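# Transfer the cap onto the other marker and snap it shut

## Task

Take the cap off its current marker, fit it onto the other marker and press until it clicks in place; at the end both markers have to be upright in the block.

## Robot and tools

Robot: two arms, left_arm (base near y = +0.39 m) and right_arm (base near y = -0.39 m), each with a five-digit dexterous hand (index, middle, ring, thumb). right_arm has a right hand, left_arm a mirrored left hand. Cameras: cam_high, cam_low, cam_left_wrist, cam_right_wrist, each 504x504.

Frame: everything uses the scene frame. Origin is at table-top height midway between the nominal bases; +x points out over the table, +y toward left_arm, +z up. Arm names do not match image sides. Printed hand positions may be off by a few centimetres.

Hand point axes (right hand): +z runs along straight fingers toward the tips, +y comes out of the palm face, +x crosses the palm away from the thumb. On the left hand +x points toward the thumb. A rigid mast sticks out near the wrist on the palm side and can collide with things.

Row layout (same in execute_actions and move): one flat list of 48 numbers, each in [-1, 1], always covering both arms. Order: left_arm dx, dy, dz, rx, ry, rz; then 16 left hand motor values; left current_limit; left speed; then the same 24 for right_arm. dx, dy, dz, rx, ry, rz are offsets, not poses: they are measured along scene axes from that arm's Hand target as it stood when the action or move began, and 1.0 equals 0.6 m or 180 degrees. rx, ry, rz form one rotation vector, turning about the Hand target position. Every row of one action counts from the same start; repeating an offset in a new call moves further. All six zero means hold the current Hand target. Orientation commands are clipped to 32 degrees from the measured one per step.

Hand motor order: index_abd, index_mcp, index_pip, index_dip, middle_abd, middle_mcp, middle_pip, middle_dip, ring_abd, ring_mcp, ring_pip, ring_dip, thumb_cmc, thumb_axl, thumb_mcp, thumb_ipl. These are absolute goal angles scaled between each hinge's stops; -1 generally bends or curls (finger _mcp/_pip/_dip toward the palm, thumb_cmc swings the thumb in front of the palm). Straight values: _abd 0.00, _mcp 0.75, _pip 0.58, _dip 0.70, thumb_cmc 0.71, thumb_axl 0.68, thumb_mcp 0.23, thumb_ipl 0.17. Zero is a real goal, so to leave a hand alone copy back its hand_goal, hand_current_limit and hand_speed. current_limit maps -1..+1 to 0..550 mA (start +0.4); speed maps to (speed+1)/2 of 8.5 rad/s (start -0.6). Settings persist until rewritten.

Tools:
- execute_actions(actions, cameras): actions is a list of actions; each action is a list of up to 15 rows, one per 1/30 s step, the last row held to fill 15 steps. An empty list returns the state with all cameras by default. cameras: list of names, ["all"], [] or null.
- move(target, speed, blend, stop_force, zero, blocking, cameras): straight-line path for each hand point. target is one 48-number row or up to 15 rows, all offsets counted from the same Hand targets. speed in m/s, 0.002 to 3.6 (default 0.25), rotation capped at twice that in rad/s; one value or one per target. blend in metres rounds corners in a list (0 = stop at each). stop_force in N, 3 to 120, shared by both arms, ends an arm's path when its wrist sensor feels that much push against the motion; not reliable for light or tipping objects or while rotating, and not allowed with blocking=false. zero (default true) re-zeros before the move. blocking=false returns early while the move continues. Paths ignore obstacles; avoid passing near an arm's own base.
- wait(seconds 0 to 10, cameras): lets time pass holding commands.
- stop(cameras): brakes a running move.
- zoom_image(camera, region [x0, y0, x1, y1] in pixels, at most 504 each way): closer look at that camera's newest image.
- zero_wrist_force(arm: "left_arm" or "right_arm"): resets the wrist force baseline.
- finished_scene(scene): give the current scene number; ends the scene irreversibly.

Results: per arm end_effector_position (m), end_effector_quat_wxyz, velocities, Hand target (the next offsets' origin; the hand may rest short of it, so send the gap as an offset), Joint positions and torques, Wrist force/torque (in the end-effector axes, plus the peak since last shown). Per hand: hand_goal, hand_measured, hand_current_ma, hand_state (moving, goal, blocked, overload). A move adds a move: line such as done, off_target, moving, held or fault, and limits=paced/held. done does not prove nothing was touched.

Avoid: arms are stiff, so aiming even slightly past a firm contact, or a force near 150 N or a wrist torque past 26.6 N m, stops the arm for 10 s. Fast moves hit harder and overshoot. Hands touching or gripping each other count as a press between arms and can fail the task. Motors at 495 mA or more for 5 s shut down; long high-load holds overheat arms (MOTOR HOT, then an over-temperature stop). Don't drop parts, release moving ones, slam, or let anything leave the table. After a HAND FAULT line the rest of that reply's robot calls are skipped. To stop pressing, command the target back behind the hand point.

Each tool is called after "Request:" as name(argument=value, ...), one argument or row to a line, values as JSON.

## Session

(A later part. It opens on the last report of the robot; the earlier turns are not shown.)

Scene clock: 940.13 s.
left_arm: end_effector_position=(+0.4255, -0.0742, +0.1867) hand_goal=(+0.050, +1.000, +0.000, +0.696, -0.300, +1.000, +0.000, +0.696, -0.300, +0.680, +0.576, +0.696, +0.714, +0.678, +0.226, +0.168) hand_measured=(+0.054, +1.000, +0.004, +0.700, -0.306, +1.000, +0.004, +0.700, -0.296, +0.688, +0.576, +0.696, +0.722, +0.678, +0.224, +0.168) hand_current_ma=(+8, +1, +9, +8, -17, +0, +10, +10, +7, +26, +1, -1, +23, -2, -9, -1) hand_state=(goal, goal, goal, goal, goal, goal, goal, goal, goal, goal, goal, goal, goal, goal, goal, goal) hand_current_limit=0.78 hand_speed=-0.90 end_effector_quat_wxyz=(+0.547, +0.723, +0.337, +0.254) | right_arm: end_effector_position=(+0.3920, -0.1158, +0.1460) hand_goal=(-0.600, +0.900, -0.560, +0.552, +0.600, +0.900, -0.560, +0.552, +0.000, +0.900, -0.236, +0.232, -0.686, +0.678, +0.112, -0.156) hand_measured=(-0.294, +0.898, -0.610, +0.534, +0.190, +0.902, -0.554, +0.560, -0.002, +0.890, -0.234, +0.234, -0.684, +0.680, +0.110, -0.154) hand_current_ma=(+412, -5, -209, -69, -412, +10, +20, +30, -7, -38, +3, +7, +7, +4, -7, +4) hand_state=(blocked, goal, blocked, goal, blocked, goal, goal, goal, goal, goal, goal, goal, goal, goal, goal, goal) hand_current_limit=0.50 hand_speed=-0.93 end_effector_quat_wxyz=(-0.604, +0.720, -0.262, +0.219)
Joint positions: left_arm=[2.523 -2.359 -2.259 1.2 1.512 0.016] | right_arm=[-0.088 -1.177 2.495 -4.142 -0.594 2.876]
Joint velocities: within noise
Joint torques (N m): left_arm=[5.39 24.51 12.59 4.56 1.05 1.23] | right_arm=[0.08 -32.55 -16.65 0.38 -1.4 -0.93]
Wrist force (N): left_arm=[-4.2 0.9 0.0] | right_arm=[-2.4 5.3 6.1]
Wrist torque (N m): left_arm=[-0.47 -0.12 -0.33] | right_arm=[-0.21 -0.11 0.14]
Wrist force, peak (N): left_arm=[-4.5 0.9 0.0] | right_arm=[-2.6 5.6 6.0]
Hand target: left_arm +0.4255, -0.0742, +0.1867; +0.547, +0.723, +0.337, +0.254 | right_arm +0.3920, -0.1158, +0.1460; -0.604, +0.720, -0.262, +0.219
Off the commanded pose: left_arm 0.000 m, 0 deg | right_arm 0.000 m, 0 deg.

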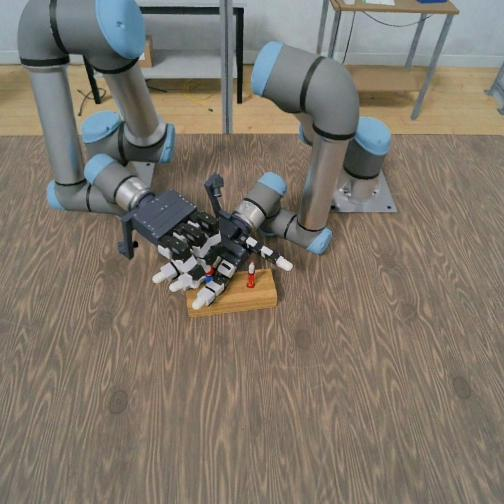

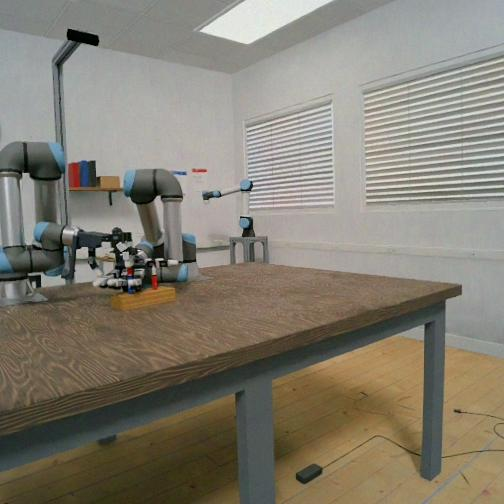

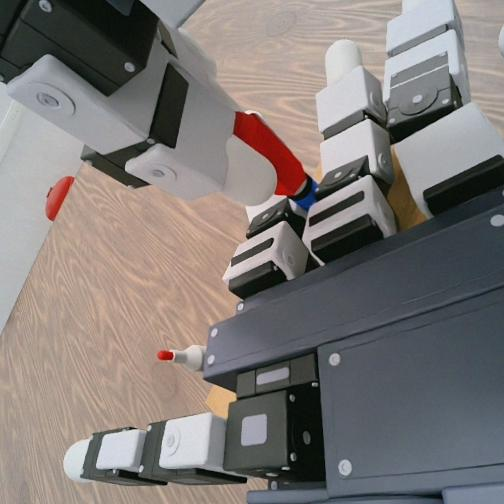

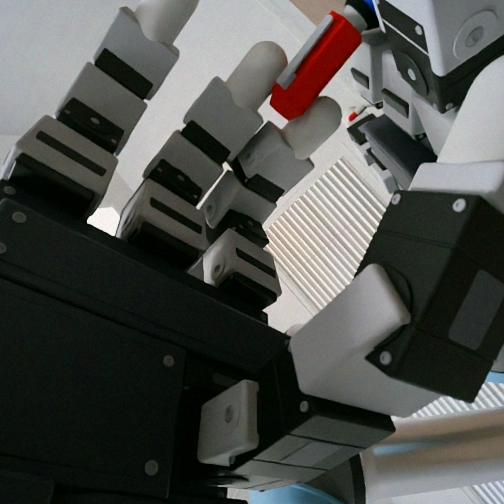

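Request:
move(
  target=[
    [0,0,0,0,0,0,0.05,1.0,0.0,0.696,-0.3,1.0,0.0,0.696,-0.3,0.68,0.576,0.696,0.714,0.678,0.226,0.168,0.78,-0.9,0,0,-0.0125,0,0,0,-0.6,0.9,-0.56,0.551,0.6,0.9,-0.56,0.551,0,0.9,-0.236,0.232,-0.686,0.677,0.112,-0.157,0.5,-0.93],
  ],
  speed=0.01,
  stop_force=4,
  cameras=["cam_left_wrist","cam_low"],
)

Request:
zoom_image(
  camera="cam_left_wrist",
  region=[220, 90, 400, 270],
)

Request:
zoom_image(
  camera="cam_low",
  region=[90, 240, 170, 310],
)

Scene clock: 944.07 s.
left_arm: end_effector_position=(+0.4255, -0.0742, +0.1867) hand_goal=(+0.050, +1.000, +0.000, +0.696, -0.300, +1.000, +0.000, +0.696, -0.300, +0.680, +0.576, +0.696, +0.714, +0.678, +0.226, +0.168) hand_measured=(+0.054, +1.000, +0.004, +0.700, -0.306, +1.000, +0.004, +0.700, -0.296, +0.688, +0.576, +0.696, +0.722, +0.678, +0.224, +0.168) hand_current_ma=(+8, +1, +9, +8, -17, +0, +10, +10, +7, +26, +1, -1, +23, -2, -9, -1) hand_state=(goal, goal, goal, goal, goal, goal, goal, goal, goal, goal, goal, goal, goal, goal, goal, goal) hand_current_limit=0.78 hand_speed=-0.90 end_effector_quat_wxyz=(+0.547, +0.723, +0.337, +0.254) | right_arm: end_effector_position=(+0.3920, -0.1158, +0.1385) hand_goal=(-0.600, +0.900, -0.560, +0.552, +0.600, +0.900, -0.560, +0.552, +0.000, +0.900, -0.236, +0.232, -0.686, +0.678, +0.112, -0.156) hand_measured=(-0.294, +0.902, -0.610, +0.534, +0.190, +0.906, -0.554, +0.560, -0.002, +0.890, -0.234, +0.234, -0.684, +0.680, +0.110, -0.154) hand_current_ma=(+413, +8, -212, -73, -412, +24, +20, +30, -7, -38, +3, +7, +7, +4, -7, +4) hand_state=(blocked, goal, blocked, goal, blocked, goal, goal, goal, goal, goal, goal, goal, goal, goal, goal, goal) hand_current_limit=0.50 hand_speed=-0.93 end_effector_quat_wxyz=(-0.604, +0.720, -0.262, +0.219)
Joint positions: left_arm=[2.523 -2.359 -2.259 1.2 1.512 0.016] | right_arm=[-0.088 -1.148 2.496 -4.171 -0.594 2.876]
Joint torques (N m): left_arm=[5.2 24.1 13.2 4.46 0.95 1.36] | right_arm=[-0.62 -12.05 5.73 -4.68 -1.95 0.68]
Wrist force (N): left_arm=[-3.4 -0.6 0.2] | right_arm=[-2.4 2.9 5.4]
Wrist torque (N m): left_arm=[-0.48 -0.11 -0.24] | right_arm=[-0.11 -0.12 0.17]
Wrist force, peak (N): left_arm=[-4.5 1.1 -0.1] | right_arm=[-2.5 5.7 5.9]
Hand target: left_arm +0.4255, -0.0742, +0.1867; +0.547, +0.723, +0.337, +0.254 | right_arm +0.3920, -0.1158, +0.1385; -0.604, +0.720, -0.262, +0.219
Off the commanded pose: left_arm 0.000 m, 0 deg | right_arm 0.000 m, 0 deg.
move: done
Images, in order (width x height): cam_low 504x504, cam_left_wrist 504x504.

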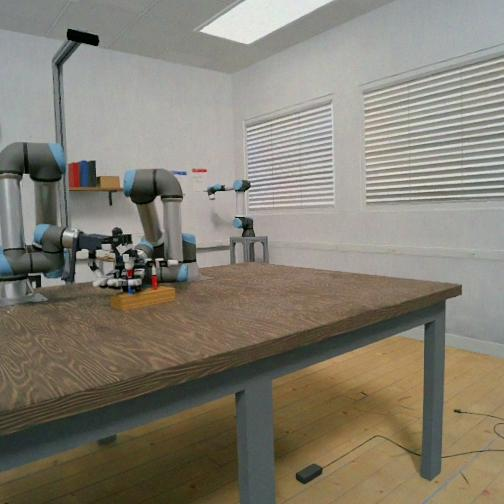

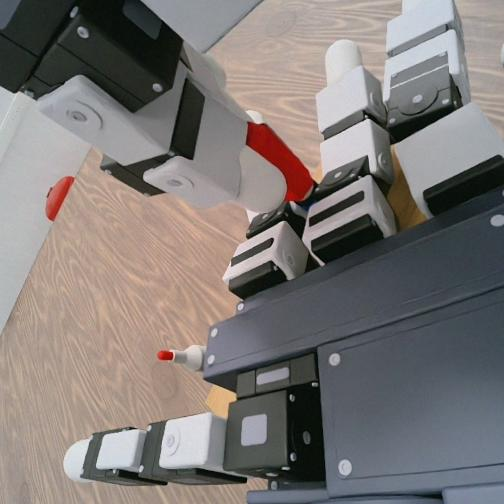

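Scaled by 2.800.

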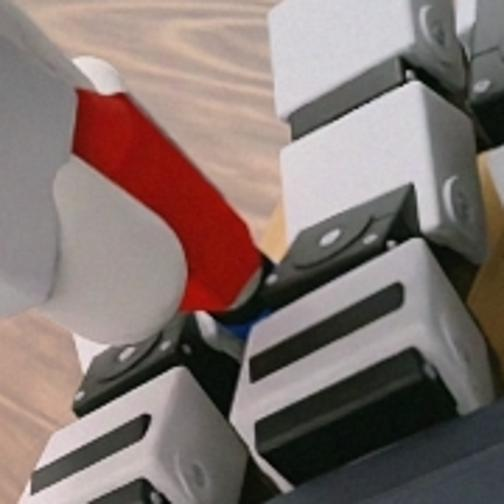

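Scaled by 6.300.

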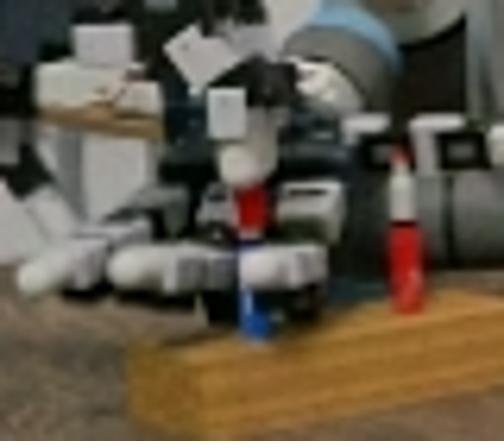

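Request:
execute_actions(
  actions=[
    [[0,0,0,0,0,0,0.05,1.0,0.0,0.696,-0.2,1.0,0.0,0.696,-0.3,0.68,0.576,0.696,0.714,0.678,0.226,0.168,0.3,-0.95,0,0,0,0,0,0,-0.6,0.9,-0.56,0.551,0.6,0.9,-0.56,0.551,0,0.9,-0.236,0.232,-0.686,0.677,0.112,-0.157,0.5,-0.93]],
  ],
)

Request:
execute_actions(
  actions=[
    [[0,0,0,0,0,0,0.05,1.0,0.0,0.696,-0.15,1.0,0.0,0.696,-0.3,0.68,0.576,0.696,0.714,0.678,0.226,0.168,0.3,-0.95,0,0,0,0,0,0,-0.6,0.9,-0.56,0.551,0.6,0.9,-0.56,0.551,0,0.9,-0.236,0.232,-0.686,0.677,0.112,-0.157,0.5,-0.93]],
  ],
)

Scene clock: 946.53 s.
left_arm: end_effector_position=(+0.4255, -0.0742, +0.1867) hand_goal=(+0.050, +1.000, +0.000, +0.696, -0.200, +1.000, +0.000, +0.696, -0.300, +0.680, +0.576, +0.696, +0.714, +0.678, +0.226, +0.168) hand_measured=(+0.054, +1.000, +0.004, +0.700, -0.228, +1.000, +0.004, +0.700, -0.296, +0.688, +0.576, +0.696, +0.722, +0.678, +0.224, +0.168) hand_current_ma=(+8, +1, +9, +8, -85, +0, +10, +10, +7, +26, +1, -1, +23, -2, -9, -1) hand_state=(goal, goal, goal, goal, blocked, goal, goal, goal, goal, goal, goal, goal, goal, goal, goal, goal) hand_current_limit=0.30 hand_speed=-0.95 end_effector_quat_wxyz=(+0.547, +0.723, +0.337, +0.254) | right_arm: end_effector_position=(+0.3920, -0.1158, +0.1385) hand_goal=(-0.600, +0.900, -0.560, +0.552, +0.600, +0.900, -0.560, +0.552, +0.000, +0.900, -0.236, +0.232, -0.686, +0.678, +0.112, -0.156) hand_measured=(-0.294, +0.906, -0.610, +0.534, +0.190, +0.908, -0.550, +0.562, -0.002, +0.890, -0.234, +0.234, -0.684, +0.680, +0.110, -0.154) hand_current_ma=(+412, +20, -212, -73, -412, +30, +35, +34, -7, -38, +3, +7, +7, +4, -7, +4) hand_state=(blocked, goal, blocked, goal, blocked, goal, goal, goal, goal, goal, goal, goal, goal, goal, goal, goal) hand_current_limit=0.50 hand_speed=-0.93 end_effector_quat_wxyz=(-0.604, +0.720, -0.262, +0.219)
Joint positions: left_arm=[2.523 -2.359 -2.259 1.2 1.512 0.016] | right_arm=[-0.088 -1.148 2.496 -4.171 -0.594 2.876]
Joint torques (N m): left_arm=[5.48 25.86 13.84 4.47 0.78 1.3] | right_arm=[-2.54 -13.62 4.96 -4.44 -1.92 0.87]
Wrist force (N): left_arm=[-5.8 0.0 0.7] | right_arm=[-2.8 3.9 6.7]
Wrist torque (N m): left_arm=[-0.52 -0.16 -0.46] | right_arm=[-0.18 -0.13 0.19]
Wrist force, peak (N): left_arm=[-5.8 0.1 0.9] | right_arm=[-2.7 4.3 6.9]
Hand target: left_arm +0.4255, -0.0742, +0.1867; +0.547, +0.723, +0.337, +0.254 | right_arm +0.3920, -0.1158, +0.1385; -0.604, +0.720, -0.262, +0.219
Off the commanded pose: left_arm 0.000 m, 0 deg | right_arm 0.000 m, 0 deg.

Scene clock: 947.23 s.
left_arm: end_effector_position=(+0.4255, -0.0742, +0.1867) hand_goal=(+0.050, +1.000, +0.000, +0.696, -0.150, +1.000, +0.000, +0.696, -0.300, +0.680, +0.576, +0.696, +0.714, +0.678, +0.226, +0.168) hand_measured=(+0.054, +1.000, +0.004, +0.700, -0.186, +1.000, +0.004, +0.700, -0.296, +0.688, +0.576, +0.696, +0.722, +0.678, +0.224, +0.168) hand_current_ma=(+8, +1, +9, +8, -114, +0, +10, +10, +7, +26, +1, -1, +23, -2, -9, -1) hand_state=(goal, goal, goal, goal, blocked, goal, goal, goal, goal, goal, goal, goal, goal, goal, goal, goal) hand_current_limit=0.30 hand_speed=-0.95 end_effector_quat_wxyz=(+0.547, +0.723, +0.337, +0.254) | right_arm: end_effector_position=(+0.3920, -0.1158, +0.1385) hand_goal=(-0.600, +0.900, -0.560, +0.552, +0.600, +0.900, -0.560, +0.552, +0.000, +0.900, -0.236, +0.232, -0.686, +0.678, +0.112, -0.156) hand_measured=(-0.294, +0.908, -0.610, +0.534, +0.190, +0.908, -0.548, +0.562, -0.002, +0.890, -0.234, +0.234, -0.684, +0.680, +0.110, -0.154) hand_current_ma=(+413, +27, -212, -73, -412, +35, +42, +36, -7, -38, +3, +7, +7, +4, -7, +4) hand_state=(blocked, goal, blocked, goal, blocked, goal, goal, goal, goal, goal, goal, goal, goal, goal, goal, goal) hand_current_limit=0.50 hand_speed=-0.93 end_effector_quat_wxyz=(-0.604, +0.720, -0.262, +0.219)
Joint positions: left_arm=[2.523 -2.359 -2.259 1.2 1.512 0.016] | right_arm=[-0.088 -1.148 2.496 -4.171 -0.594 2.876]
Joint torques (N m): left_arm=[4.37 24.14 13.69 4.48 0.99 1.33] | right_arm=[-3.26 -13.95 5.05 -4.62 -2 0.75]
Wrist force (N): left_arm=[-6.4 0.0 0.7] | right_arm=[-2.8 3.8 7.0]
Wrist torque (N m): left_arm=[-0.52 -0.20 -0.50] | right_arm=[-0.21 -0.12 0.17]
Wrist force, peak (N): left_arm=[-6.7 -0.2 0.8] | right_arm=[-2.9 4.3 7.5]
Hand target: left_arm +0.4255, -0.0742, +0.1867; +0.547, +0.723, +0.337, +0.254 | right_arm +0.3920, -0.1158, +0.1385; -0.604, +0.720, -0.262, +0.219
Off the commanded pose: left_arm 0.000 m, 0 deg | right_arm 0.000 m, 0 deg.

Request:
execute_actions(
  actions=[
    [[0,0,0,0,0,0,0.0,1.0,0.0,0.696,-0.15,1.0,0.0,0.696,-0.3,0.68,0.576,0.696,0.714,0.678,0.226,0.168,0.3,-0.95,0,0,0,0,0,0,-0.6,0.9,-0.56,0.551,0.6,0.9,-0.56,0.551,0,0.9,-0.236,0.232,-0.686,0.677,0.112,-0.157,0.5,-0.93]],
  ],
)

Request:
execute_actions(
  actions=[
    [[0,0,0,0,0,0,-0.05,1.0,0.0,0.696,-0.12,1.0,0.0,0.696,-0.3,0.68,0.576,0.696,0.714,0.678,0.226,0.168,0.3,-0.95,0,0,0,0,0,0,-0.6,0.9,-0.56,0.551,0.6,0.9,-0.56,0.551,0,0.9,-0.236,0.232,-0.686,0.677,0.112,-0.157,0.5,-0.93]],
  ],
)

Scene clock: 948.77 s.
left_arm: end_effector_position=(+0.4255, -0.0742, +0.1867) hand_goal=(+0.000, +1.000, +0.000, +0.696, -0.150, +1.000, +0.000, +0.696, -0.300, +0.680, +0.576, +0.696, +0.714, +0.678, +0.226, +0.168) hand_measured=(+0.030, +1.000, +0.004, +0.700, -0.186, +1.000, +0.004, +0.700, -0.296, +0.688, +0.576, +0.696, +0.722, +0.678, +0.224, +0.168) hand_current_ma=(+95, +1, +9, +8, -114, +0, +10, +10, +7, +26, +1, -1, +23, -2, -9, -1) hand_state=(blocked, goal, goal, goal, blocked, goal, goal, goal, goal, goal, goal, goal, goal, goal, goal, goal) hand_current_limit=0.30 hand_speed=-0.95 end_effector_quat_wxyz=(+0.547, +0.723, +0.337, +0.254) | right_arm: end_effector_position=(+0.3920, -0.1158, +0.1385) hand_goal=(-0.600, +0.900, -0.560, +0.552, +0.600, +0.900, -0.560, +0.552, +0.000, +0.900, -0.236, +0.232, -0.686, +0.678, +0.112, -0.156) hand_measured=(-0.294, +0.908, -0.610, +0.534, +0.190, +0.908, -0.548, +0.562, -0.002, +0.890, -0.234, +0.234, -0.684, +0.680, +0.110, -0.154) hand_current_ma=(+413, +28, -212, -73, -412, +35, +42, +36, -7, -38, +3, +7, +7, +4, -7, +4) hand_state=(blocked, goal, blocked, goal, blocked, goal, goal, goal, goal, goal, goal, goal, goal, goal, goal, goal) hand_current_limit=0.50 hand_speed=-0.93 end_effector_quat_wxyz=(-0.604, +0.720, -0.262, +0.219)
Joint positions: left_arm=[2.523 -2.359 -2.259 1.2 1.512 0.016] | right_arm=[-0.088 -1.148 2.496 -4.171 -0.594 2.876]
Joint torques (N m): left_arm=[5.55 23.87 13.2 4.43 0.94 1.32] | right_arm=[-4.59 -16.32 4.27 -4.56 -1.93 0.72]
Wrist force (N): left_arm=[-5.1 -0.5 1.3] | right_arm=[-3.0 3.2 6.1]
Wrist torque (N m): left_arm=[-0.59 -0.16 -0.39] | right_arm=[-0.15 -0.14 0.17]
Wrist force, peak (N): left_arm=[-6.7 -0.2 0.8] | right_arm=[-3.1 4.5 7.3]
Hand target: left_arm +0.4255, -0.0742, +0.1867; +0.547, +0.723, +0.337, +0.254 | right_arm +0.3920, -0.1158, +0.1385; -0.604, +0.720, -0.262, +0.219
Off the commanded pose: left_arm 0.000 m, 0 deg | right_arm 0.000 m, 0 deg.

Scene clock: 949.47 s.
left_arm: end_effector_position=(+0.4255, -0.0742, +0.1867) hand_goal=(-0.050, +1.000, +0.000, +0.696, -0.120, +1.000, +0.000, +0.696, -0.300, +0.680, +0.576, +0.696, +0.714, +0.678, +0.226, +0.168) hand_measured=(+0.018, +1.000, +0.004, +0.700, -0.178, +1.000, +0.004, +0.700, -0.296, +0.688, +0.576, +0.696, +0.722, +0.678, +0.224, +0.168) hand_current_ma=(+236, +1, +9, +8, -195, +0, +10, +10, +7, +26, +1, -1, +23, -2, -9, -1) hand_state=(blocked, goal, goal, goal, blocked, goal, goal, goal, goal, goal, goal, goal, goal, goal, goal, goal) hand_current_limit=0.30 hand_speed=-0.95 end_effector_quat_wxyz=(+0.547, +0.723, +0.337, +0.254) | right_arm: end_effector_position=(+0.3920, -0.1158, +0.1385) hand_goal=(-0.600, +0.900, -0.560, +0.552, +0.600, +0.900, -0.560, +0.552, +0.000, +0.900, -0.236, +0.232, -0.686, +0.678, +0.112, -0.156) hand_measured=(-0.294, +0.908, -0.610, +0.534, +0.190, +0.910, -0.548, +0.562, -0.002, +0.890, -0.234, +0.234, -0.684, +0.680, +0.110, -0.154) hand_current_ma=(+413, +30, -212, -73, -412, +36, +42, +36, -7, -38, +3, +7, +7, +4, -7, +4) hand_state=(blocked, goal, blocked, goal, blocked, goal, goal, goal, goal, goal, goal, goal, goal, goal, goal, goal) hand_current_limit=0.50 hand_speed=-0.93 end_effector_quat_wxyz=(-0.604, +0.720, -0.262, +0.219)
Joint positions: left_arm=[2.523 -2.359 -2.259 1.2 1.512 0.016] | right_arm=[-0.088 -1.148 2.496 -4.171 -0.594 2.876]
Joint torques (N m): left_arm=[5.2 25 13.81 4.47 1.05 1.14] | right_arm=[-4.82 -16.33 3.93 -4.53 -1.76 0.88]
Wrist force (N): left_arm=[-4.0 -0.7 2.2] | right_arm=[-3.9 2.4 5.7]
Wrist torque (N m): left_arm=[-0.66 -0.09 -0.26] | right_arm=[-0.11 -0.14 0.15]
Wrist force, peak (N): left_arm=[-5.2 -0.4 1.4] | right_arm=[-3.3 3.5 6.1]
Hand target: left_arm +0.4255, -0.0742, +0.1867; +0.547, +0.723, +0.337, +0.254 | right_arm +0.3920, -0.1158, +0.1385; -0.604, +0.720, -0.262, +0.219
Off the commanded pose: left_arm 0.000 m, 0 deg | right_arm 0.000 m, 0 deg.

Request:
execute_actions(
  actions=[
    [[0,0,0,0,0,0,-0.14,1.0,0.0,0.696,-0.03,1.0,0.0,0.696,-0.3,0.68,0.576,0.696,0.714,0.678,0.226,0.168,0.6,-0.95,0,0,0,0,0,0,-0.6,0.9,-0.56,0.551,0.6,0.9,-0.56,0.551,0,0.9,-0.236,0.232,-0.686,0.677,0.112,-0.157,0.5,-0.93]],
  ],
)

Request:
move(
  target=[
    [0,0,0,0,0,0,-0.14,1.0,0.0,0.696,-0.03,1.0,0.0,0.696,-0.3,0.68,0.576,0.696,0.714,0.678,0.226,0.168,0.6,-0.95,0,0,0.015,0,0,0,-0.6,0.9,-0.56,0.551,0.6,0.9,-0.56,0.551,0,0.9,-0.236,0.232,-0.686,0.677,0.112,-0.157,0.5,-0.93],
  ],
  speed=0.006,
  stop_force=10,
  cameras=["cam_left_wrist","cam_low"],
)

Request:
zoom_image(
  camera="cam_left_wrist",
  region=[220, 90, 400, 270],
)

Request:
zoom_image(
  camera="cam_low",
  region=[90, 240, 170, 310],
)

Scene clock: 951.13 s.
left_arm: end_effector_position=(+0.4255, -0.0742, +0.1867) hand_goal=(-0.140, +1.000, +0.000, +0.696, -0.030, +1.000, +0.000, +0.696, -0.300, +0.680, +0.576, +0.696, +0.714, +0.678, +0.226, +0.168) hand_measured=(+0.004, +1.000, +0.004, +0.700, -0.142, +1.000, +0.004, +0.700, -0.296, +0.688, +0.576, +0.696, +0.722, +0.678, +0.224, +0.168) hand_current_ma=(+440, +0, +9, +8, -416, +0, +10, +10, +7, +26, +1, -1, +23, -2, -9, -1) hand_state=(blocked, goal, goal, goal, blocked, goal, goal, goal, goal, goal, goal, goal, goal, goal, goal, goal) hand_current_limit=0.60 hand_speed=-0.95 end_effector_quat_wxyz=(+0.547, +0.723, +0.337, +0.254) | right_arm: end_effector_position=(+0.3920, -0.1158, +0.1385) hand_goal=(-0.600, +0.900, -0.560, +0.552, +0.600, +0.900, -0.560, +0.552, +0.000, +0.900, -0.236, +0.232, -0.686, +0.678, +0.112, -0.156) hand_measured=(-0.294, +0.910, -0.610, +0.534, +0.190, +0.910, -0.548, +0.562, -0.002, +0.890, -0.234, +0.234, -0.684, +0.680, +0.110, -0.154) hand_current_ma=(+412, +43, -214, -73, -412, +43, +42, +36, -7, -38, +3, +7, +7, +4, -7, +4) hand_state=(blocked, goal, blocked, goal, blocked, goal, goal, goal, goal, goal, goal, goal, goal, goal, goal, goal) hand_current_limit=0.50 hand_speed=-0.93 end_effector_quat_wxyz=(-0.604, +0.720, -0.262, +0.219)
Joint positions: left_arm=[2.523 -2.359 -2.259 1.2 1.512 0.016] | right_arm=[-0.088 -1.148 2.496 -4.171 -0.594 2.876]
Joint torques (N m): left_arm=[5.28 24.61 14.25 4.49 0.96 1.36] | right_arm=[-7.56 -18.36 2.02 -4.49 -1.87 0.8]
Wrist force (N): left_arm=[-3.4 -0.8 3.2] | right_arm=[-4.5 2.1 5.8]
Wrist torque (N m): left_arm=[-0.72 -0.06 -0.13] | right_arm=[-0.11 -0.16 0.16]
Wrist force, peak (N): left_arm=[-3.5 -0.9 3.5] | right_arm=[-4.1 2.3 6.2]
Hand target: left_arm +0.4255, -0.0742, +0.1867; +0.547, +0.723, +0.337, +0.254 | right_arm +0.3920, -0.1158, +0.1385; -0.604, +0.720, -0.262, +0.219
Off the commanded pose: left_arm 0.000 m, 0 deg | right_arm 0.000 m, 0 deg.

Scene clock: 952.60 s.
left_arm: end_effector_position=(+0.4255, -0.0742, +0.1867) hand_goal=(-0.140, +1.000, +0.000, +0.696, -0.030, +1.000, +0.000, +0.696, -0.300, +0.680, +0.576, +0.696, +0.714, +0.678, +0.226, +0.168) hand_measured=(-0.006, +0.986, +0.006, +0.700, -0.138, +0.988, +0.004, +0.700, -0.296, +0.688, +0.576, +0.696, +0.722, +0.678, +0.224, +0.168) hand_current_ma=(+440, -46, +15, +8, -399, -38, +12, +10, +7, +26, +1, -1, +23, -2, -9, -1) hand_state=(blocked, goal, goal, goal, blocked, goal, goal, goal, goal, goal, goal, goal, goal, goal, goal, goal) hand_current_limit=0.60 hand_speed=-0.95 end_effector_quat_wxyz=(+0.547, +0.723, +0.337, +0.254) | right_arm: end_effector_position=(+0.3919, -0.1158, +0.1411) hand_goal=(-0.600, +0.900, -0.560, +0.552, +0.600, +0.900, -0.560, +0.552, +0.000, +0.900, -0.236, +0.232, -0.686, +0.678, +0.112, -0.156) hand_measured=(-0.294, +0.894, -0.608, +0.540, +0.190, +0.896, -0.544, +0.566, -0.002, +0.890, -0.234, +0.234, -0.684, +0.680, +0.110, -0.154) hand_current_ma=(+413, -19, -207, -49, -412, -15, +58, +56, -7, -38, +3, +7, +7, +4, -7, +4) hand_state=(blocked, goal, blocked, goal, blocked, goal, goal, goal, goal, goal, goal, goal, goal, goal, goal, goal) hand_current_limit=0.50 hand_speed=-0.93 end_effector_quat_wxyz=(-0.604, +0.720, -0.262, +0.219)
Joint positions: left_arm=[2.523 -2.359 -2.259 1.2 1.512 0.016] | right_arm=[-0.088 -1.158 2.496 -4.161 -0.594 2.876]
Joint torques (N m): left_arm=[4.4 24.92 10.19 -1.07 1 0.84] | right_arm=[-8.64 -14.5 -7.87 -5.44 -1.39 0.76]
Wrist force (N): left_arm=[-7.0 6.3 -2.0] | right_arm=[-2.0 9.1 9.8]
Wrist torque (N m): left_arm=[-0.29 -0.14 -0.43] | right_arm=[-0.37 -0.10 0.19]
Wrist force, peak (N): left_arm=[-8.0 8.1 -2.8] | right_arm=[-2.3 11.2 10.9]
Hand target: left_arm +0.4255, -0.0742, +0.1867; +0.547, +0.723, +0.337, +0.254 | right_arm +0.3919, -0.1158, +0.1411; -0.604, +0.720, -0.262, +0.219 (not the last commanded pose)
Off the commanded pose: left_arm 0.000 m, 0 deg | right_arm 0.006 m, 0 deg.
move: contact (right_arm)
Images, in order (width x height): cam_low 504x504, cam_left_wrist 504x504.

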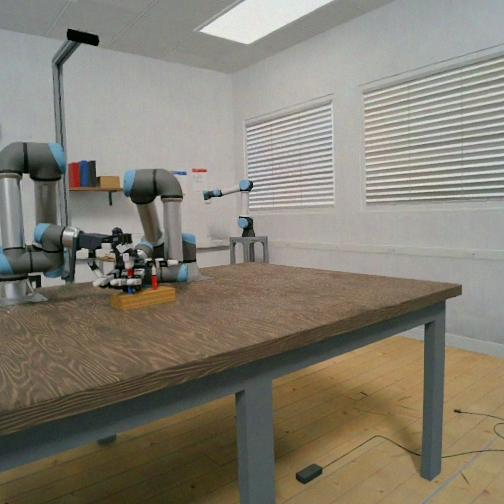

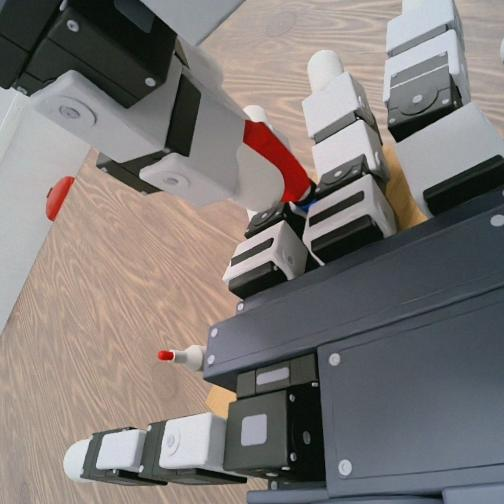

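Scaled by 2.800.

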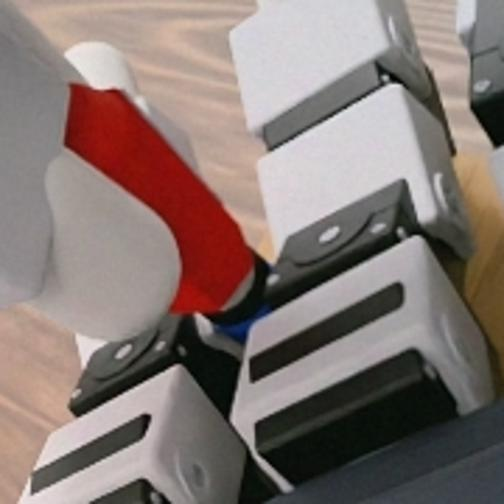

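Scaled by 6.300.

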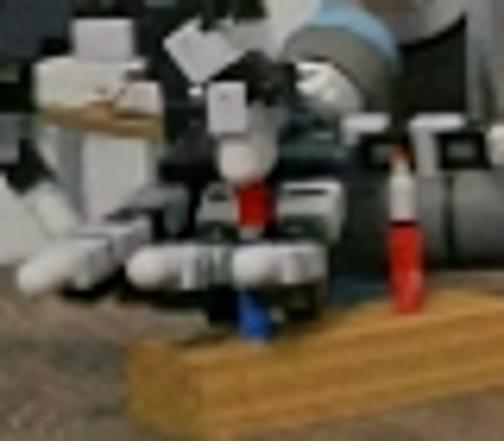

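Request:
zoom_image(
  camera="cam_left_wrist",
  region=[270, 150, 340, 220],
)

Request:
zoom_image(
  camera="cam_low",
  region=[110, 255, 150, 295],
)

Scaled by 7.200.

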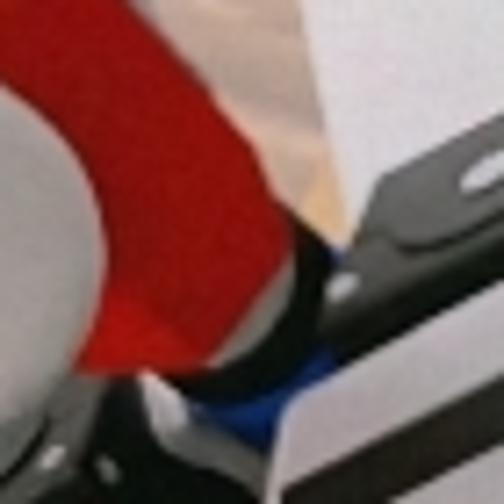

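Scaled by 12.600.

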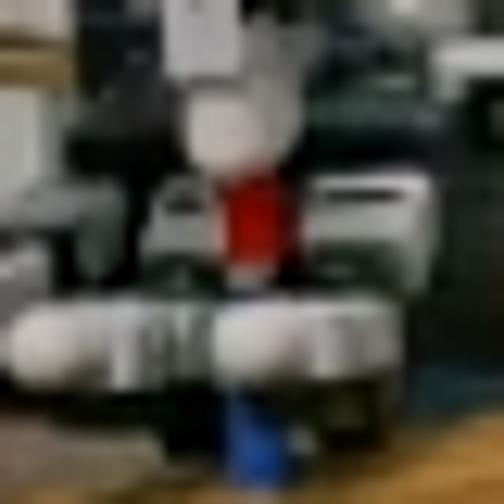

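Request:
execute_actions(
  actions=[
    [[0,0,0,0,0,0,-0.2,1.0,0.0,0.696,0.05,1.0,0.0,0.696,-0.3,0.68,0.576,0.696,0.714,0.678,0.226,0.168,0.78,-0.95,0,0,0,0,0,0,-0.65,0.9,-0.56,0.551,0.65,0.9,-0.56,0.551,0,0.9,-0.236,0.232,-0.686,0.677,0.112,-0.157,0.78,-0.95]],
  ],
)

Request:
move(
  target=[
    [0,0,0,0,0,0,-0.2,1.0,0.0,0.696,0.05,1.0,0.0,0.696,-0.3,0.68,0.576,0.696,0.714,0.678,0.226,0.168,0.78,-0.95,0,0,0.015,0,0,0,-0.65,0.9,-0.56,0.551,0.65,0.9,-0.56,0.551,0,0.9,-0.236,0.232,-0.686,0.677,0.112,-0.157,0.78,-0.95],
  ],
  speed=0.006,
  stop_force=16,
  cameras=["cam_left_wrist","cam_low","cam_right_wrist"],
)

Request:
zoom_image(
  camera="cam_left_wrist",
  region=[220, 90, 400, 270],
)

Request:
zoom_image(
  camera="cam_low",
  region=[110, 255, 150, 295],
)

Request:
zoom_image(
  camera="cam_right_wrist",
  region=[220, 0, 420, 200],
)

Scene clock: 956.70 s.
left_arm: end_effector_position=(+0.4255, -0.0742, +0.1867) hand_goal=(-0.200, +1.000, +0.000, +0.696, +0.050, +1.000, +0.000, +0.696, -0.300, +0.680, +0.576, +0.696, +0.714, +0.678, +0.226, +0.168) hand_measured=(-0.008, +0.986, +0.006, +0.700, -0.126, +0.988, +0.004, +0.700, -0.296, +0.688, +0.576, +0.696, +0.722, +0.678, +0.224, +0.168) hand_current_ma=(+489, -46, +15, +8, -489, -38, +12, +10, +7, +26, +1, -1, +23, -2, -9, -1) hand_state=(blocked, goal, goal, goal, blocked, goal, goal, goal, goal, goal, goal, goal, goal, goal, goal, goal) hand_current_limit=0.78 hand_speed=-0.95 end_effector_quat_wxyz=(+0.547, +0.723, +0.337, +0.254) | right_arm: end_effector_position=(+0.3919, -0.1158, +0.1411) hand_goal=(-0.650, +0.900, -0.560, +0.552, +0.650, +0.900, -0.560, +0.552, +0.000, +0.900, -0.236, +0.232, -0.686, +0.678, +0.112, -0.156) hand_measured=(-0.294, +0.896, -0.608, +0.540, +0.190, +0.896, -0.544, +0.566, -0.002, +0.890, -0.234, +0.234, -0.684, +0.680, +0.110, -0.154) hand_current_ma=(+490, -16, -207, -49, -489, -14, +58, +56, -7, -38, +3, +7, +7, +4, -7, +4) hand_state=(blocked, goal, blocked, goal, blocked, goal, goal, goal, goal, goal, goal, goal, goal, goal, goal, goal) hand_current_limit=0.78 hand_speed=-0.95 end_effector_quat_wxyz=(-0.604, +0.720, -0.262, +0.219)
Joint positions: left_arm=[2.523 -2.359 -2.259 1.2 1.512 0.016] | right_arm=[-0.088 -1.158 2.496 -4.161 -0.594 2.876]
Joint torques (N m): left_arm=[5 24.33 0.51 -1.24 0.82 -0.29] | right_arm=[-6.45 -14.17 3.66 -5.46 -1.59 0.07]
Wrist force (N): left_arm=[-6.8 5.8 -1.3] | right_arm=[-2.4 9.1 10.1]
Wrist torque (N m): left_arm=[-0.35 -0.11 -0.39] | right_arm=[-0.41 -0.09 0.18]
Wrist force, peak (N): left_arm=[-7.1 6.6 -2.0] | right_arm=[-2.4 9.1 10.1]
Hand target: left_arm +0.4255, -0.0742, +0.1867; +0.547, +0.723, +0.337, +0.254 | right_arm +0.3919, -0.1158, +0.1411; -0.604, +0.720, -0.262, +0.219
Off the commanded pose: left_arm 0.000 m, 0 deg | right_arm 0.000 m, 0 deg.

Scene clock: 959.00 s.
left_arm: end_effector_position=(+0.4255, -0.0742, +0.1867) hand_goal=(-0.200, +1.000, +0.000, +0.696, +0.050, +1.000, +0.000, +0.696, -0.300, +0.680, +0.576, +0.696, +0.714, +0.678, +0.226, +0.168) hand_measured=(-0.008, +0.990, -0.002, +0.700, -0.106, +0.986, +0.008, +0.700, -0.296, +0.688, +0.576, +0.696, +0.722, +0.678, +0.224, +0.168) hand_current_ma=(+489, -32, -4, +8, -489, -53, +25, +10, +7, +26, +1, -1, +23, -2, -9, -1) hand_state=(blocked, goal, goal, goal, blocked, goal, goal, goal, goal, goal, goal, goal, goal, goal, goal, goal) hand_current_limit=0.78 hand_speed=-0.95 end_effector_quat_wxyz=(+0.547, +0.723, +0.337, +0.254) | right_arm: end_effector_position=(+0.3919, -0.1158, +0.1501) hand_goal=(-0.650, +0.900, -0.560, +0.552, +0.650, +0.900, -0.560, +0.552, +0.000, +0.900, -0.236, +0.232, -0.686, +0.678, +0.112, -0.156) hand_measured=(-0.294, +0.892, -0.602, +0.550, +0.190, +0.900, -0.540, +0.570, -0.002, +0.890, -0.234, +0.234, -0.684, +0.680, +0.110, -0.154) hand_current_ma=(+489, -29, -172, -9, -489, -1, +82, +72, -7, -38, +3, +7, +7, +4, -7, +4) hand_state=(blocked, goal, blocked, goal, blocked, goal, blocked, goal, goal, goal, goal, goal, goal, goal, goal, goal) hand_current_limit=0.78 hand_speed=-0.95 end_effector_quat_wxyz=(-0.604, +0.720, -0.262, +0.219)
Joint positions: left_arm=[2.523 -2.359 -2.259 1.2 1.512 0.016] | right_arm=[-0.088 -1.192 2.495 -4.126 -0.594 2.876]
Joint torques (N m): left_arm=[4.91 24.18 2.46 2.91 0.95 -0.93] | right_arm=[-8.05 -31.95 -18.04 0.64 2.25 -1]
Wrist force (N): left_arm=[-1.0 2.6 2.3] | right_arm=[-2.8 4.8 5.3]
Wrist torque (N m): left_arm=[-0.68 -0.04 0.07] | right_arm=[-0.12 -0.16 0.13]
Wrist force, peak (N): left_arm=[-9.8 13.0 -5.1] | right_arm=[-1.1 16.3 13.3]
Hand target: left_arm +0.4255, -0.0742, +0.1867; +0.547, +0.723, +0.337, +0.254 | right_arm +0.3919, -0.1158, +0.1501; -0.604, +0.720, -0.262, +0.219
Off the commanded pose: left_arm 0.000 m, 0 deg | right_arm 0.000 m, 0 deg.
move: done
Images, in order (width x height): cam_low 504x504, cam_left_wrist 504x504, cam_right_wrist 504x504.

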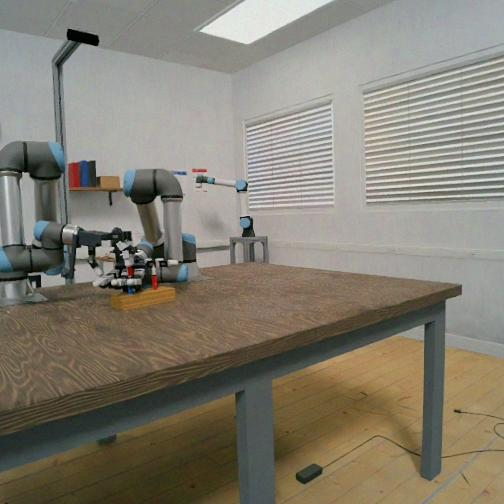

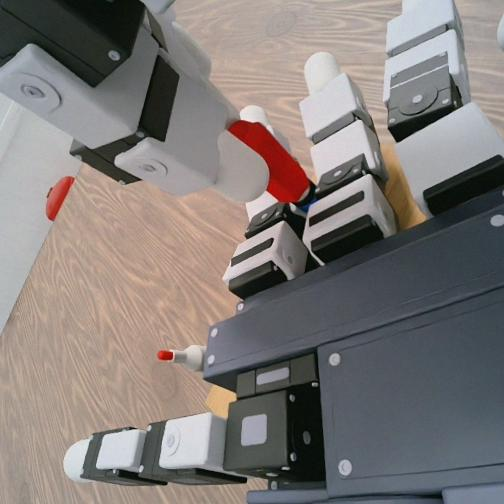

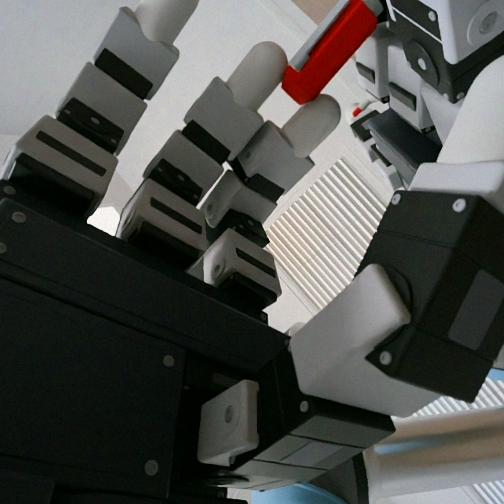

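Scaled by 2.800.

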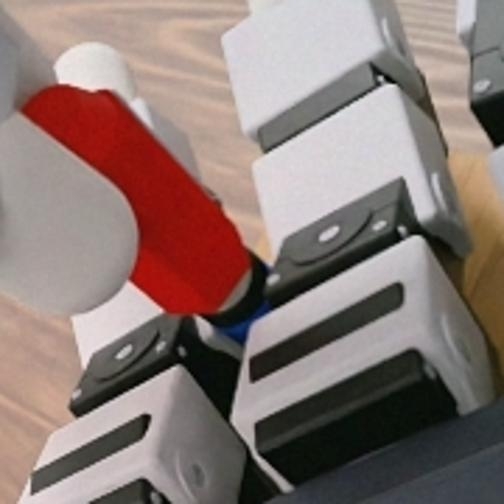

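Scaled by 12.600.

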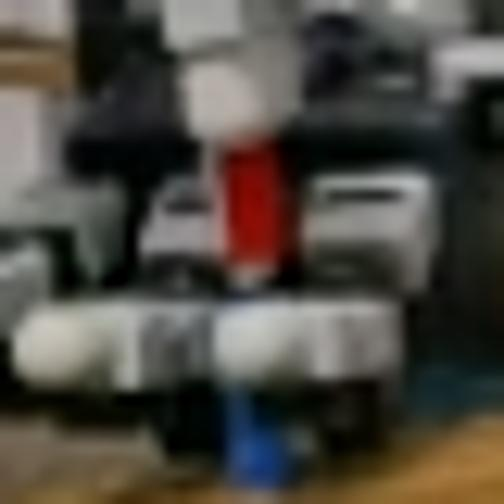

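Scaled by 2.520.

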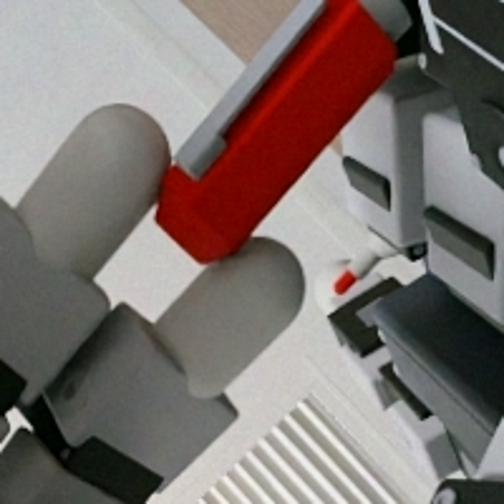

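Request:
execute_actions(
  actions=[
    [[0,0,0,0,0,0,-0.14,1.0,0.0,0.696,0.0,1.0,0.0,0.696,-0.3,0.68,0.576,0.696,0.714,0.678,0.226,0.168,0.3,-0.95,0,0,0,0,0,0,0.2,0.9,-0.56,0.551,-0.2,0.9,-0.56,0.551,0,0.9,-0.236,0.232,-0.686,0.677,0.112,-0.157,0.3,-0.9]],
  ],
)

Request:
wait(
  seconds=1.0,
)

Request:
execute_actions(
  actions=[
    [[0,0,0,0,0,0,-0.14,1.0,0.0,0.696,0.0,1.0,0.0,0.696,-0.3,0.68,0.576,0.696,0.714,0.678,0.226,0.168,0.3,-0.95,0,0,0,0,0,0,0.2,0.9,-0.708,0.551,-0.2,0.9,-0.708,0.551,0,0.9,-0.236,0.232,-0.686,0.677,0.112,-0.157,0.3,-0.8]],
  ],
  cameras=["all"],
)

Scene clock: 973.67 s.
left_arm: end_effector_position=(+0.4255, -0.0742, +0.1867) hand_goal=(-0.140, +1.000, +0.000, +0.696, +0.000, +1.000, +0.000, +0.696, -0.300, +0.680, +0.576, +0.696, +0.714, +0.678, +0.226, +0.168) hand_measured=(-0.008, +1.000, -0.002, +0.700, -0.106, +0.992, +0.006, +0.700, -0.296, +0.688, +0.576, +0.696, +0.722, +0.678, +0.224, +0.168) hand_current_ma=(+358, -2, -4, +8, -357, -25, +17, +10, +7, +26, +1, -1, +23, -2, -9, -1) hand_state=(blocked, goal, goal, goal, blocked, goal, goal, goal, goal, goal, goal, goal, goal, goal, goal, goal) hand_current_limit=0.30 hand_speed=-0.95 end_effector_quat_wxyz=(+0.547, +0.723, +0.337, +0.254) | right_arm: end_effector_position=(+0.3919, -0.1158, +0.1501) hand_goal=(+0.200, +0.900, -0.560, +0.552, -0.200, +0.900, -0.560, +0.552, +0.000, +0.900, -0.236, +0.232, -0.686, +0.678, +0.112, -0.156) hand_measured=(+0.196, +0.890, -0.564, +0.550, -0.196, +0.894, -0.558, +0.554, -0.002, +0.890, -0.234, +0.234, -0.684, +0.680, +0.110, -0.154) hand_current_ma=(-9, -37, -16, -8, +9, -22, +7, +9, -7, -38, +3, +7, +7, +4, -7, +4) hand_state=(goal, goal, goal, goal, goal, goal, goal, goal, goal, goal, goal, goal, goal, goal, goal, goal) hand_current_limit=0.30 hand_speed=-0.90 end_effector_quat_wxyz=(-0.604, +0.720, -0.262, +0.219)
Joint positions: left_arm=[2.523 -2.359 -2.259 1.2 1.512 0.016] | right_arm=[-0.088 -1.192 2.495 -4.126 -0.594 2.876]
Joint torques (N m): left_arm=[4.49 24.91 1.82 3.61 0.83 -1.22] | right_arm=[-6 -29.2 -18.35 0.45 1.87 -0.87]
Wrist force (N): left_arm=[1.4 1.7 1.5] | right_arm=[-2.5 4.2 3.5]
Wrist torque (N m): left_arm=[-0.60 0.04 0.25] | right_arm=[-0.09 -0.11 0.12]
Wrist force, peak (N): left_arm=[-1.3 2.6 2.5] | right_arm=[-3.1 4.9 5.6]
Hand target: left_arm +0.4255, -0.0742, +0.1867; +0.547, +0.723, +0.337, +0.254 | right_arm +0.3919, -0.1158, +0.1501; -0.604, +0.720, -0.262, +0.219
Off the commanded pose: left_arm 0.000 m, 0 deg | right_arm 0.000 m, 0 deg.

Scene clock: 974.67 s.
left_arm: end_effector_position=(+0.4255, -0.0742, +0.1867) hand_goal=(-0.140, +1.000, +0.000, +0.696, +0.000, +1.000, +0.000, +0.696, -0.300, +0.680, +0.576, +0.696, +0.714, +0.678, +0.226, +0.168) hand_measured=(-0.008, +1.000, -0.002, +0.700, -0.106, +0.992, +0.006, +0.700, -0.296, +0.688, +0.576, +0.696, +0.722, +0.678, +0.224, +0.168) hand_current_ma=(+357, -2, -4, +8, -357, -25, +17, +10, +7, +26, +1, -1, +23, -2, -9, -1) hand_state=(blocked, goal, goal, goal, blocked, goal, goal, goal, goal, goal, goal, goal, goal, goal, goal, goal) hand_current_limit=0.30 hand_speed=-0.95 end_effector_quat_wxyz=(+0.547, +0.723, +0.337, +0.254) | right_arm: end_effector_position=(+0.3919, -0.1158, +0.1501) hand_goal=(+0.200, +0.900, -0.560, +0.552, -0.200, +0.900, -0.560, +0.552, +0.000, +0.900, -0.236, +0.232, -0.686, +0.678, +0.112, -0.156) hand_measured=(+0.196, +0.890, -0.564, +0.550, -0.196, +0.894, -0.558, +0.554, -0.002, +0.890, -0.234, +0.234, -0.684, +0.680, +0.110, -0.154) hand_current_ma=(-9, -37, -16, -8, +9, -22, +7, +9, -7, -38, +3, +7, +7, +4, -7, +4) hand_state=(goal, goal, goal, goal, goal, goal, goal, goal, goal, goal, goal, goal, goal, goal, goal, goal) hand_current_limit=0.30 hand_speed=-0.90 end_effector_quat_wxyz=(-0.604, +0.720, -0.262, +0.219)
Joint positions: left_arm=[2.523 -2.359 -2.259 1.2 1.512 0.016] | right_arm=[-0.088 -1.192 2.495 -4.126 -0.594 2.876]
Joint torques (N m): left_arm=[4.05 25.13 1.76 3.61 0.8 -1.15] | right_arm=[-5.64 -27.79 -18.24 0.22 1.11 -1.06]
Wrist force (N): left_arm=[1.3 1.4 1.4] | right_arm=[-2.1 4.1 3.2]
Wrist torque (N m): left_arm=[-0.61 0.06 0.24] | right_arm=[-0.09 -0.15 0.15]
Wrist force, peak (N): left_arm=[1.5 1.5 1.5] | right_arm=[-2.6 4.4 3.5]
Hand target: left_arm +0.4255, -0.0742, +0.1867; +0.547, +0.723, +0.337, +0.254 | right_arm +0.3919, -0.1158, +0.1501; -0.604, +0.720, -0.262, +0.219
Off the commanded pose: left_arm 0.000 m, 0 deg | right_arm 0.000 m, 0 deg.
wait: 1.00 s; at rest by 0.17 s

Scene clock: 975.37 s.
left_arm: end_effector_position=(+0.4255, -0.0742, +0.1867) hand_goal=(-0.140, +1.000, +0.000, +0.696, +0.000, +1.000, +0.000, +0.696, -0.300, +0.680, +0.576, +0.696, +0.714, +0.678, +0.226, +0.168) hand_measured=(-0.008, +1.000, -0.002, +0.700, -0.106, +0.992, +0.006, +0.700, -0.296, +0.688, +0.576, +0.696, +0.722, +0.678, +0.224, +0.168) hand_current_ma=(+357, -2, -4, +8, -357, -25, +17, +10, +7, +26, +1, -1, +23, -2, -9, -1) hand_state=(blocked, goal, goal, goal, blocked, goal, goal, goal, goal, goal, goal, goal, goal, goal, goal, goal) hand_current_limit=0.30 hand_speed=-0.95 end_effector_quat_wxyz=(+0.547, +0.723, +0.337, +0.254) | right_arm: end_effector_position=(+0.3919, -0.1158, +0.1501) hand_goal=(+0.200, +0.900, -0.708, +0.552, -0.200, +0.900, -0.708, +0.552, +0.000, +0.900, -0.236, +0.232, -0.686, +0.678, +0.112, -0.156) hand_measured=(+0.196, +0.890, -0.706, +0.550, -0.196, +0.894, -0.706, +0.554, -0.002, +0.890, -0.234, +0.234, -0.684, +0.680, +0.110, -0.154) hand_current_ma=(-9, -37, +9, -8, +9, -22, +8, +9, -7, -38, +3, +7, +7, +4, -7, +4) hand_state=(goal, goal, goal, goal, goal, goal, goal, goal, goal, goal, goal, goal, goal, goal, goal, goal) hand_current_limit=0.30 hand_speed=-0.80 end_effector_quat_wxyz=(-0.604, +0.720, -0.262, +0.219)
Joint positions: left_arm=[2.523 -2.359 -2.259 1.2 1.512 0.016] | right_arm=[-0.088 -1.192 2.495 -4.126 -0.594 2.876]
Joint torques (N m): left_arm=[3.44 24.99 1.57 3.49 0.77 -0.86] | right_arm=[-4.43 -26.6 -18.16 0.1 0.67 -0.98]
Wrist force (N): left_arm=[1.3 1.5 1.5] | right_arm=[-2.5 4.4 3.5]
Wrist torque (N m): left_arm=[-0.62 0.05 0.25] | right_arm=[-0.06 -0.11 0.13]
Wrist force, peak (N): left_arm=[1.6 1.6 1.6] | right_arm=[-2.6 4.4 3.6]
Hand target: left_arm +0.4255, -0.0742, +0.1867; +0.547, +0.723, +0.337, +0.254 | right_arm +0.3919, -0.1158, +0.1501; -0.604, +0.720, -0.262, +0.219
Off the commanded pose: left_arm 0.000 m, 0 deg | right_arm 0.000 m, 0 deg.

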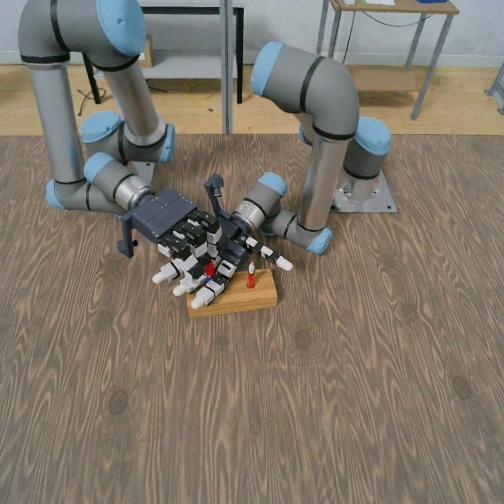

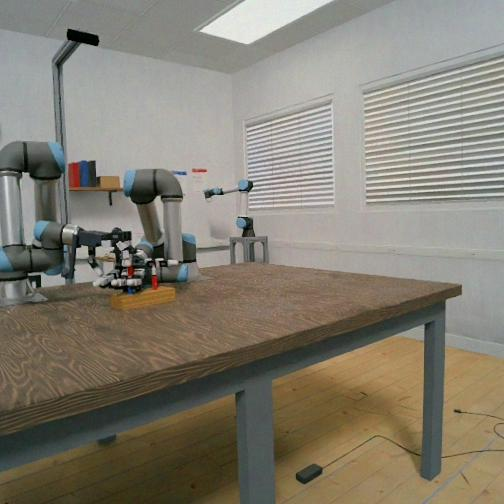

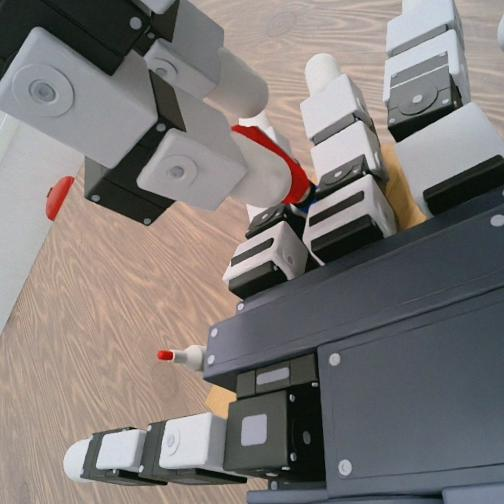

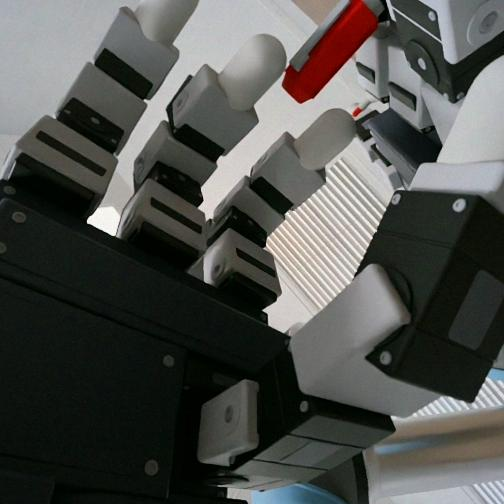

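Request:
move(
  target=[
    [0,0,0,0,0,0,-0.14,1.0,0.0,0.696,0.0,1.0,0.0,0.696,-0.3,0.68,0.576,0.696,0.714,0.678,0.226,0.168,0.3,-0.95,0.01286,0.01532,0,0,0,0,0.2,0.9,-0.708,0.551,-0.2,0.9,-0.708,0.551,0,0.9,-0.236,0.232,-0.686,0.677,0.112,-0.157,0.3,-0.8],
    [0,0,0,0,0,0,-0.14,1.0,0.0,0.696,0.0,1.0,0.0,0.696,-0.3,0.68,0.576,0.696,0.714,0.678,0.226,0.168,0.3,-0.95,0.01286,0.01532,-0.0235,0,0,0,0.2,0.9,-0.708,0.551,-0.2,0.9,-0.708,0.551,0,0.9,-0.236,0.232,-0.686,0.677,0.112,-0.157,0.3,-0.8],
  ],
  speed=0.02,
  stop_force=5,
  cameras=["all"],
)

Request:
zoom_image(
  camera="cam_right_wrist",
  region=[220, 0, 420, 200],
)

Request:
zoom_image(
  camera="cam_left_wrist",
  region=[120, 0, 400, 280],
)

Scene clock: 978.50 s.
left_arm: end_effector_position=(+0.4255, -0.0742, +0.1867) hand_goal=(-0.140, +1.000, +0.000, +0.696, +0.000, +1.000, +0.000, +0.696, -0.300, +0.680, +0.576, +0.696, +0.714, +0.678, +0.226, +0.168) hand_measured=(-0.008, +1.000, -0.002, +0.700, -0.106, +0.992, +0.006, +0.700, -0.296, +0.688, +0.576, +0.696, +0.722, +0.678, +0.224, +0.168) hand_current_ma=(+357, -2, -4, +8, -357, -25, +17, +10, +7, +26, +1, -1, +23, -2, -9, -1) hand_state=(blocked, goal, goal, goal, blocked, goal, goal, goal, goal, goal, goal, goal, goal, goal, goal, goal) hand_current_limit=0.30 hand_speed=-0.95 end_effector_quat_wxyz=(+0.547, +0.723, +0.337, +0.254) | right_arm: end_effector_position=(+0.3996, -0.1066, +0.1360) hand_goal=(+0.200, +0.900, -0.708, +0.552, -0.200, +0.900, -0.708, +0.552, +0.000, +0.900, -0.236, +0.232, -0.686, +0.678, +0.112, -0.156) hand_measured=(+0.196, +0.890, -0.706, +0.550, -0.196, +0.894, -0.706, +0.554, -0.002, +0.890, -0.234, +0.234, -0.684, +0.680, +0.110, -0.154) hand_current_ma=(-9, -37, +8, -8, +9, -22, +8, +9, -7, -38, +3, +7, +7, +4, -7, +4) hand_state=(goal, goal, goal, goal, goal, goal, goal, goal, goal, goal, goal, goal, goal, goal, goal, goal) hand_current_limit=0.30 hand_speed=-0.80 end_effector_quat_wxyz=(-0.604, +0.720, -0.262, +0.219)
Joint positions: left_arm=[2.523 -2.359 -2.259 1.2 1.512 0.016] | right_arm=[-0.055 -1.127 2.463 -4.175 -0.626 2.894]
Joint torques (N m): left_arm=[2.48 24.91 2.21 3.41 0.85 -0.8] | right_arm=[8.11 -13.16 4.74 -4.72 -1.09 1.18]
Wrist force (N): left_arm=[1.4 1.2 1.4] | right_arm=[-2.3 3.9 3.1]
Wrist torque (N m): left_arm=[-0.64 0.05 0.25] | right_arm=[-0.12 -0.12 0.18]
Wrist force, peak (N): left_arm=[1.3 1.5 1.7] | right_arm=[-2.5 4.6 3.6]
Hand target: left_arm +0.4255, -0.0742, +0.1867; +0.547, +0.723, +0.337, +0.254 | right_arm +0.3996, -0.1066, +0.1360; -0.604, +0.720, -0.262, +0.219
Off the commanded pose: left_arm 0.000 m, 0 deg | right_arm 0.000 m, 0 deg.
move: done

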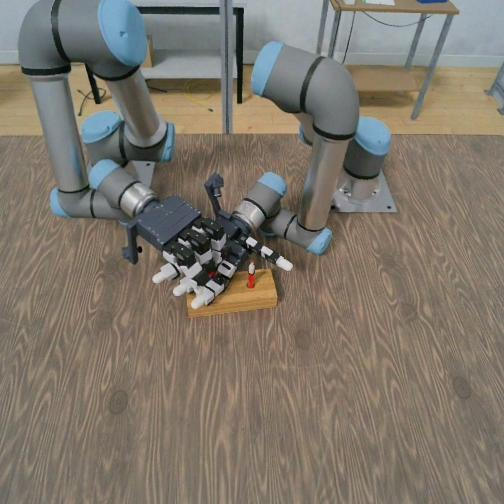

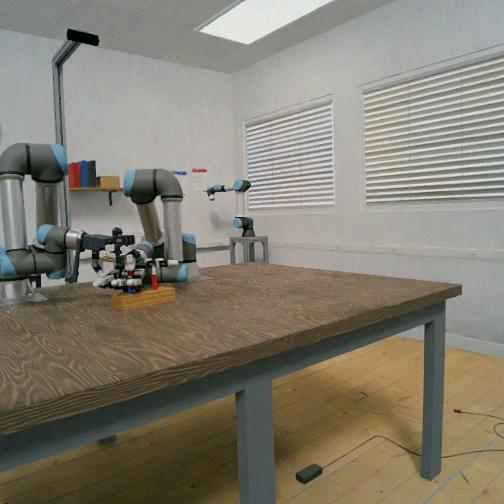

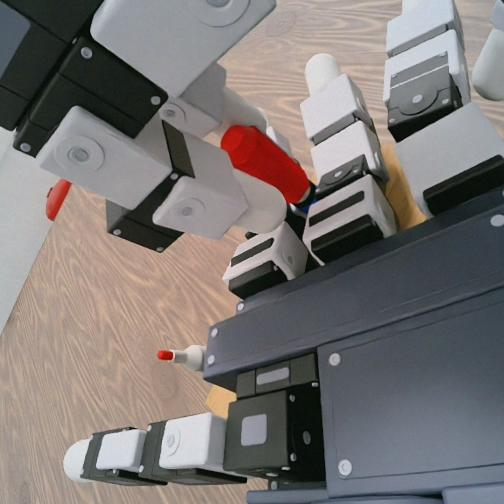

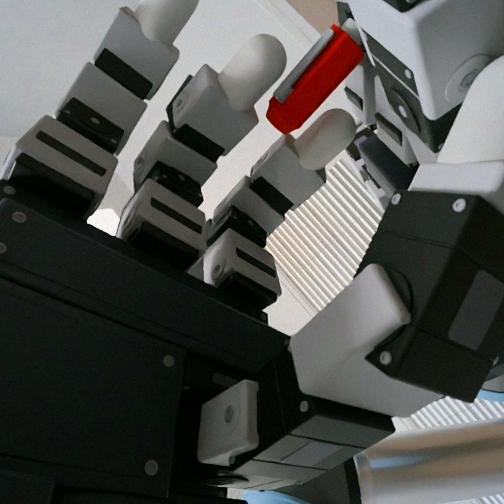

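Scaled by 2.520.

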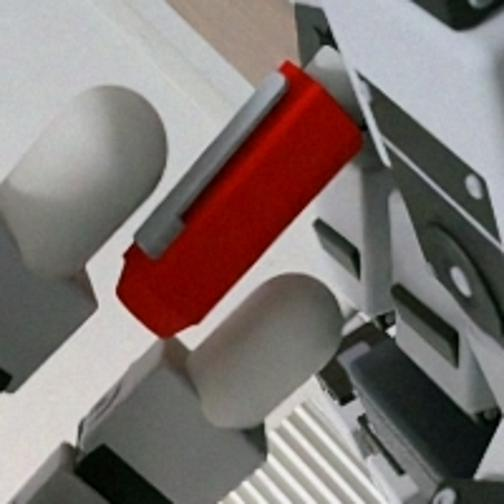

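Scaled by 1.800.

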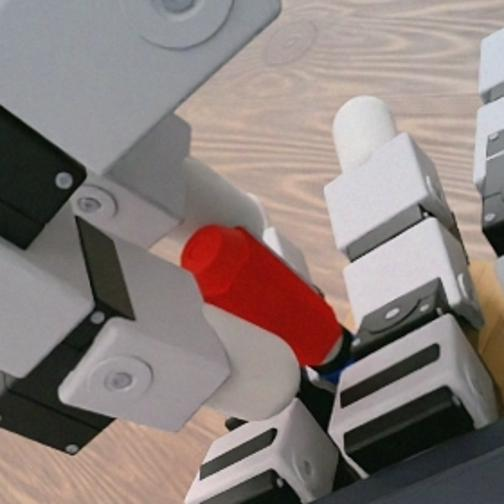

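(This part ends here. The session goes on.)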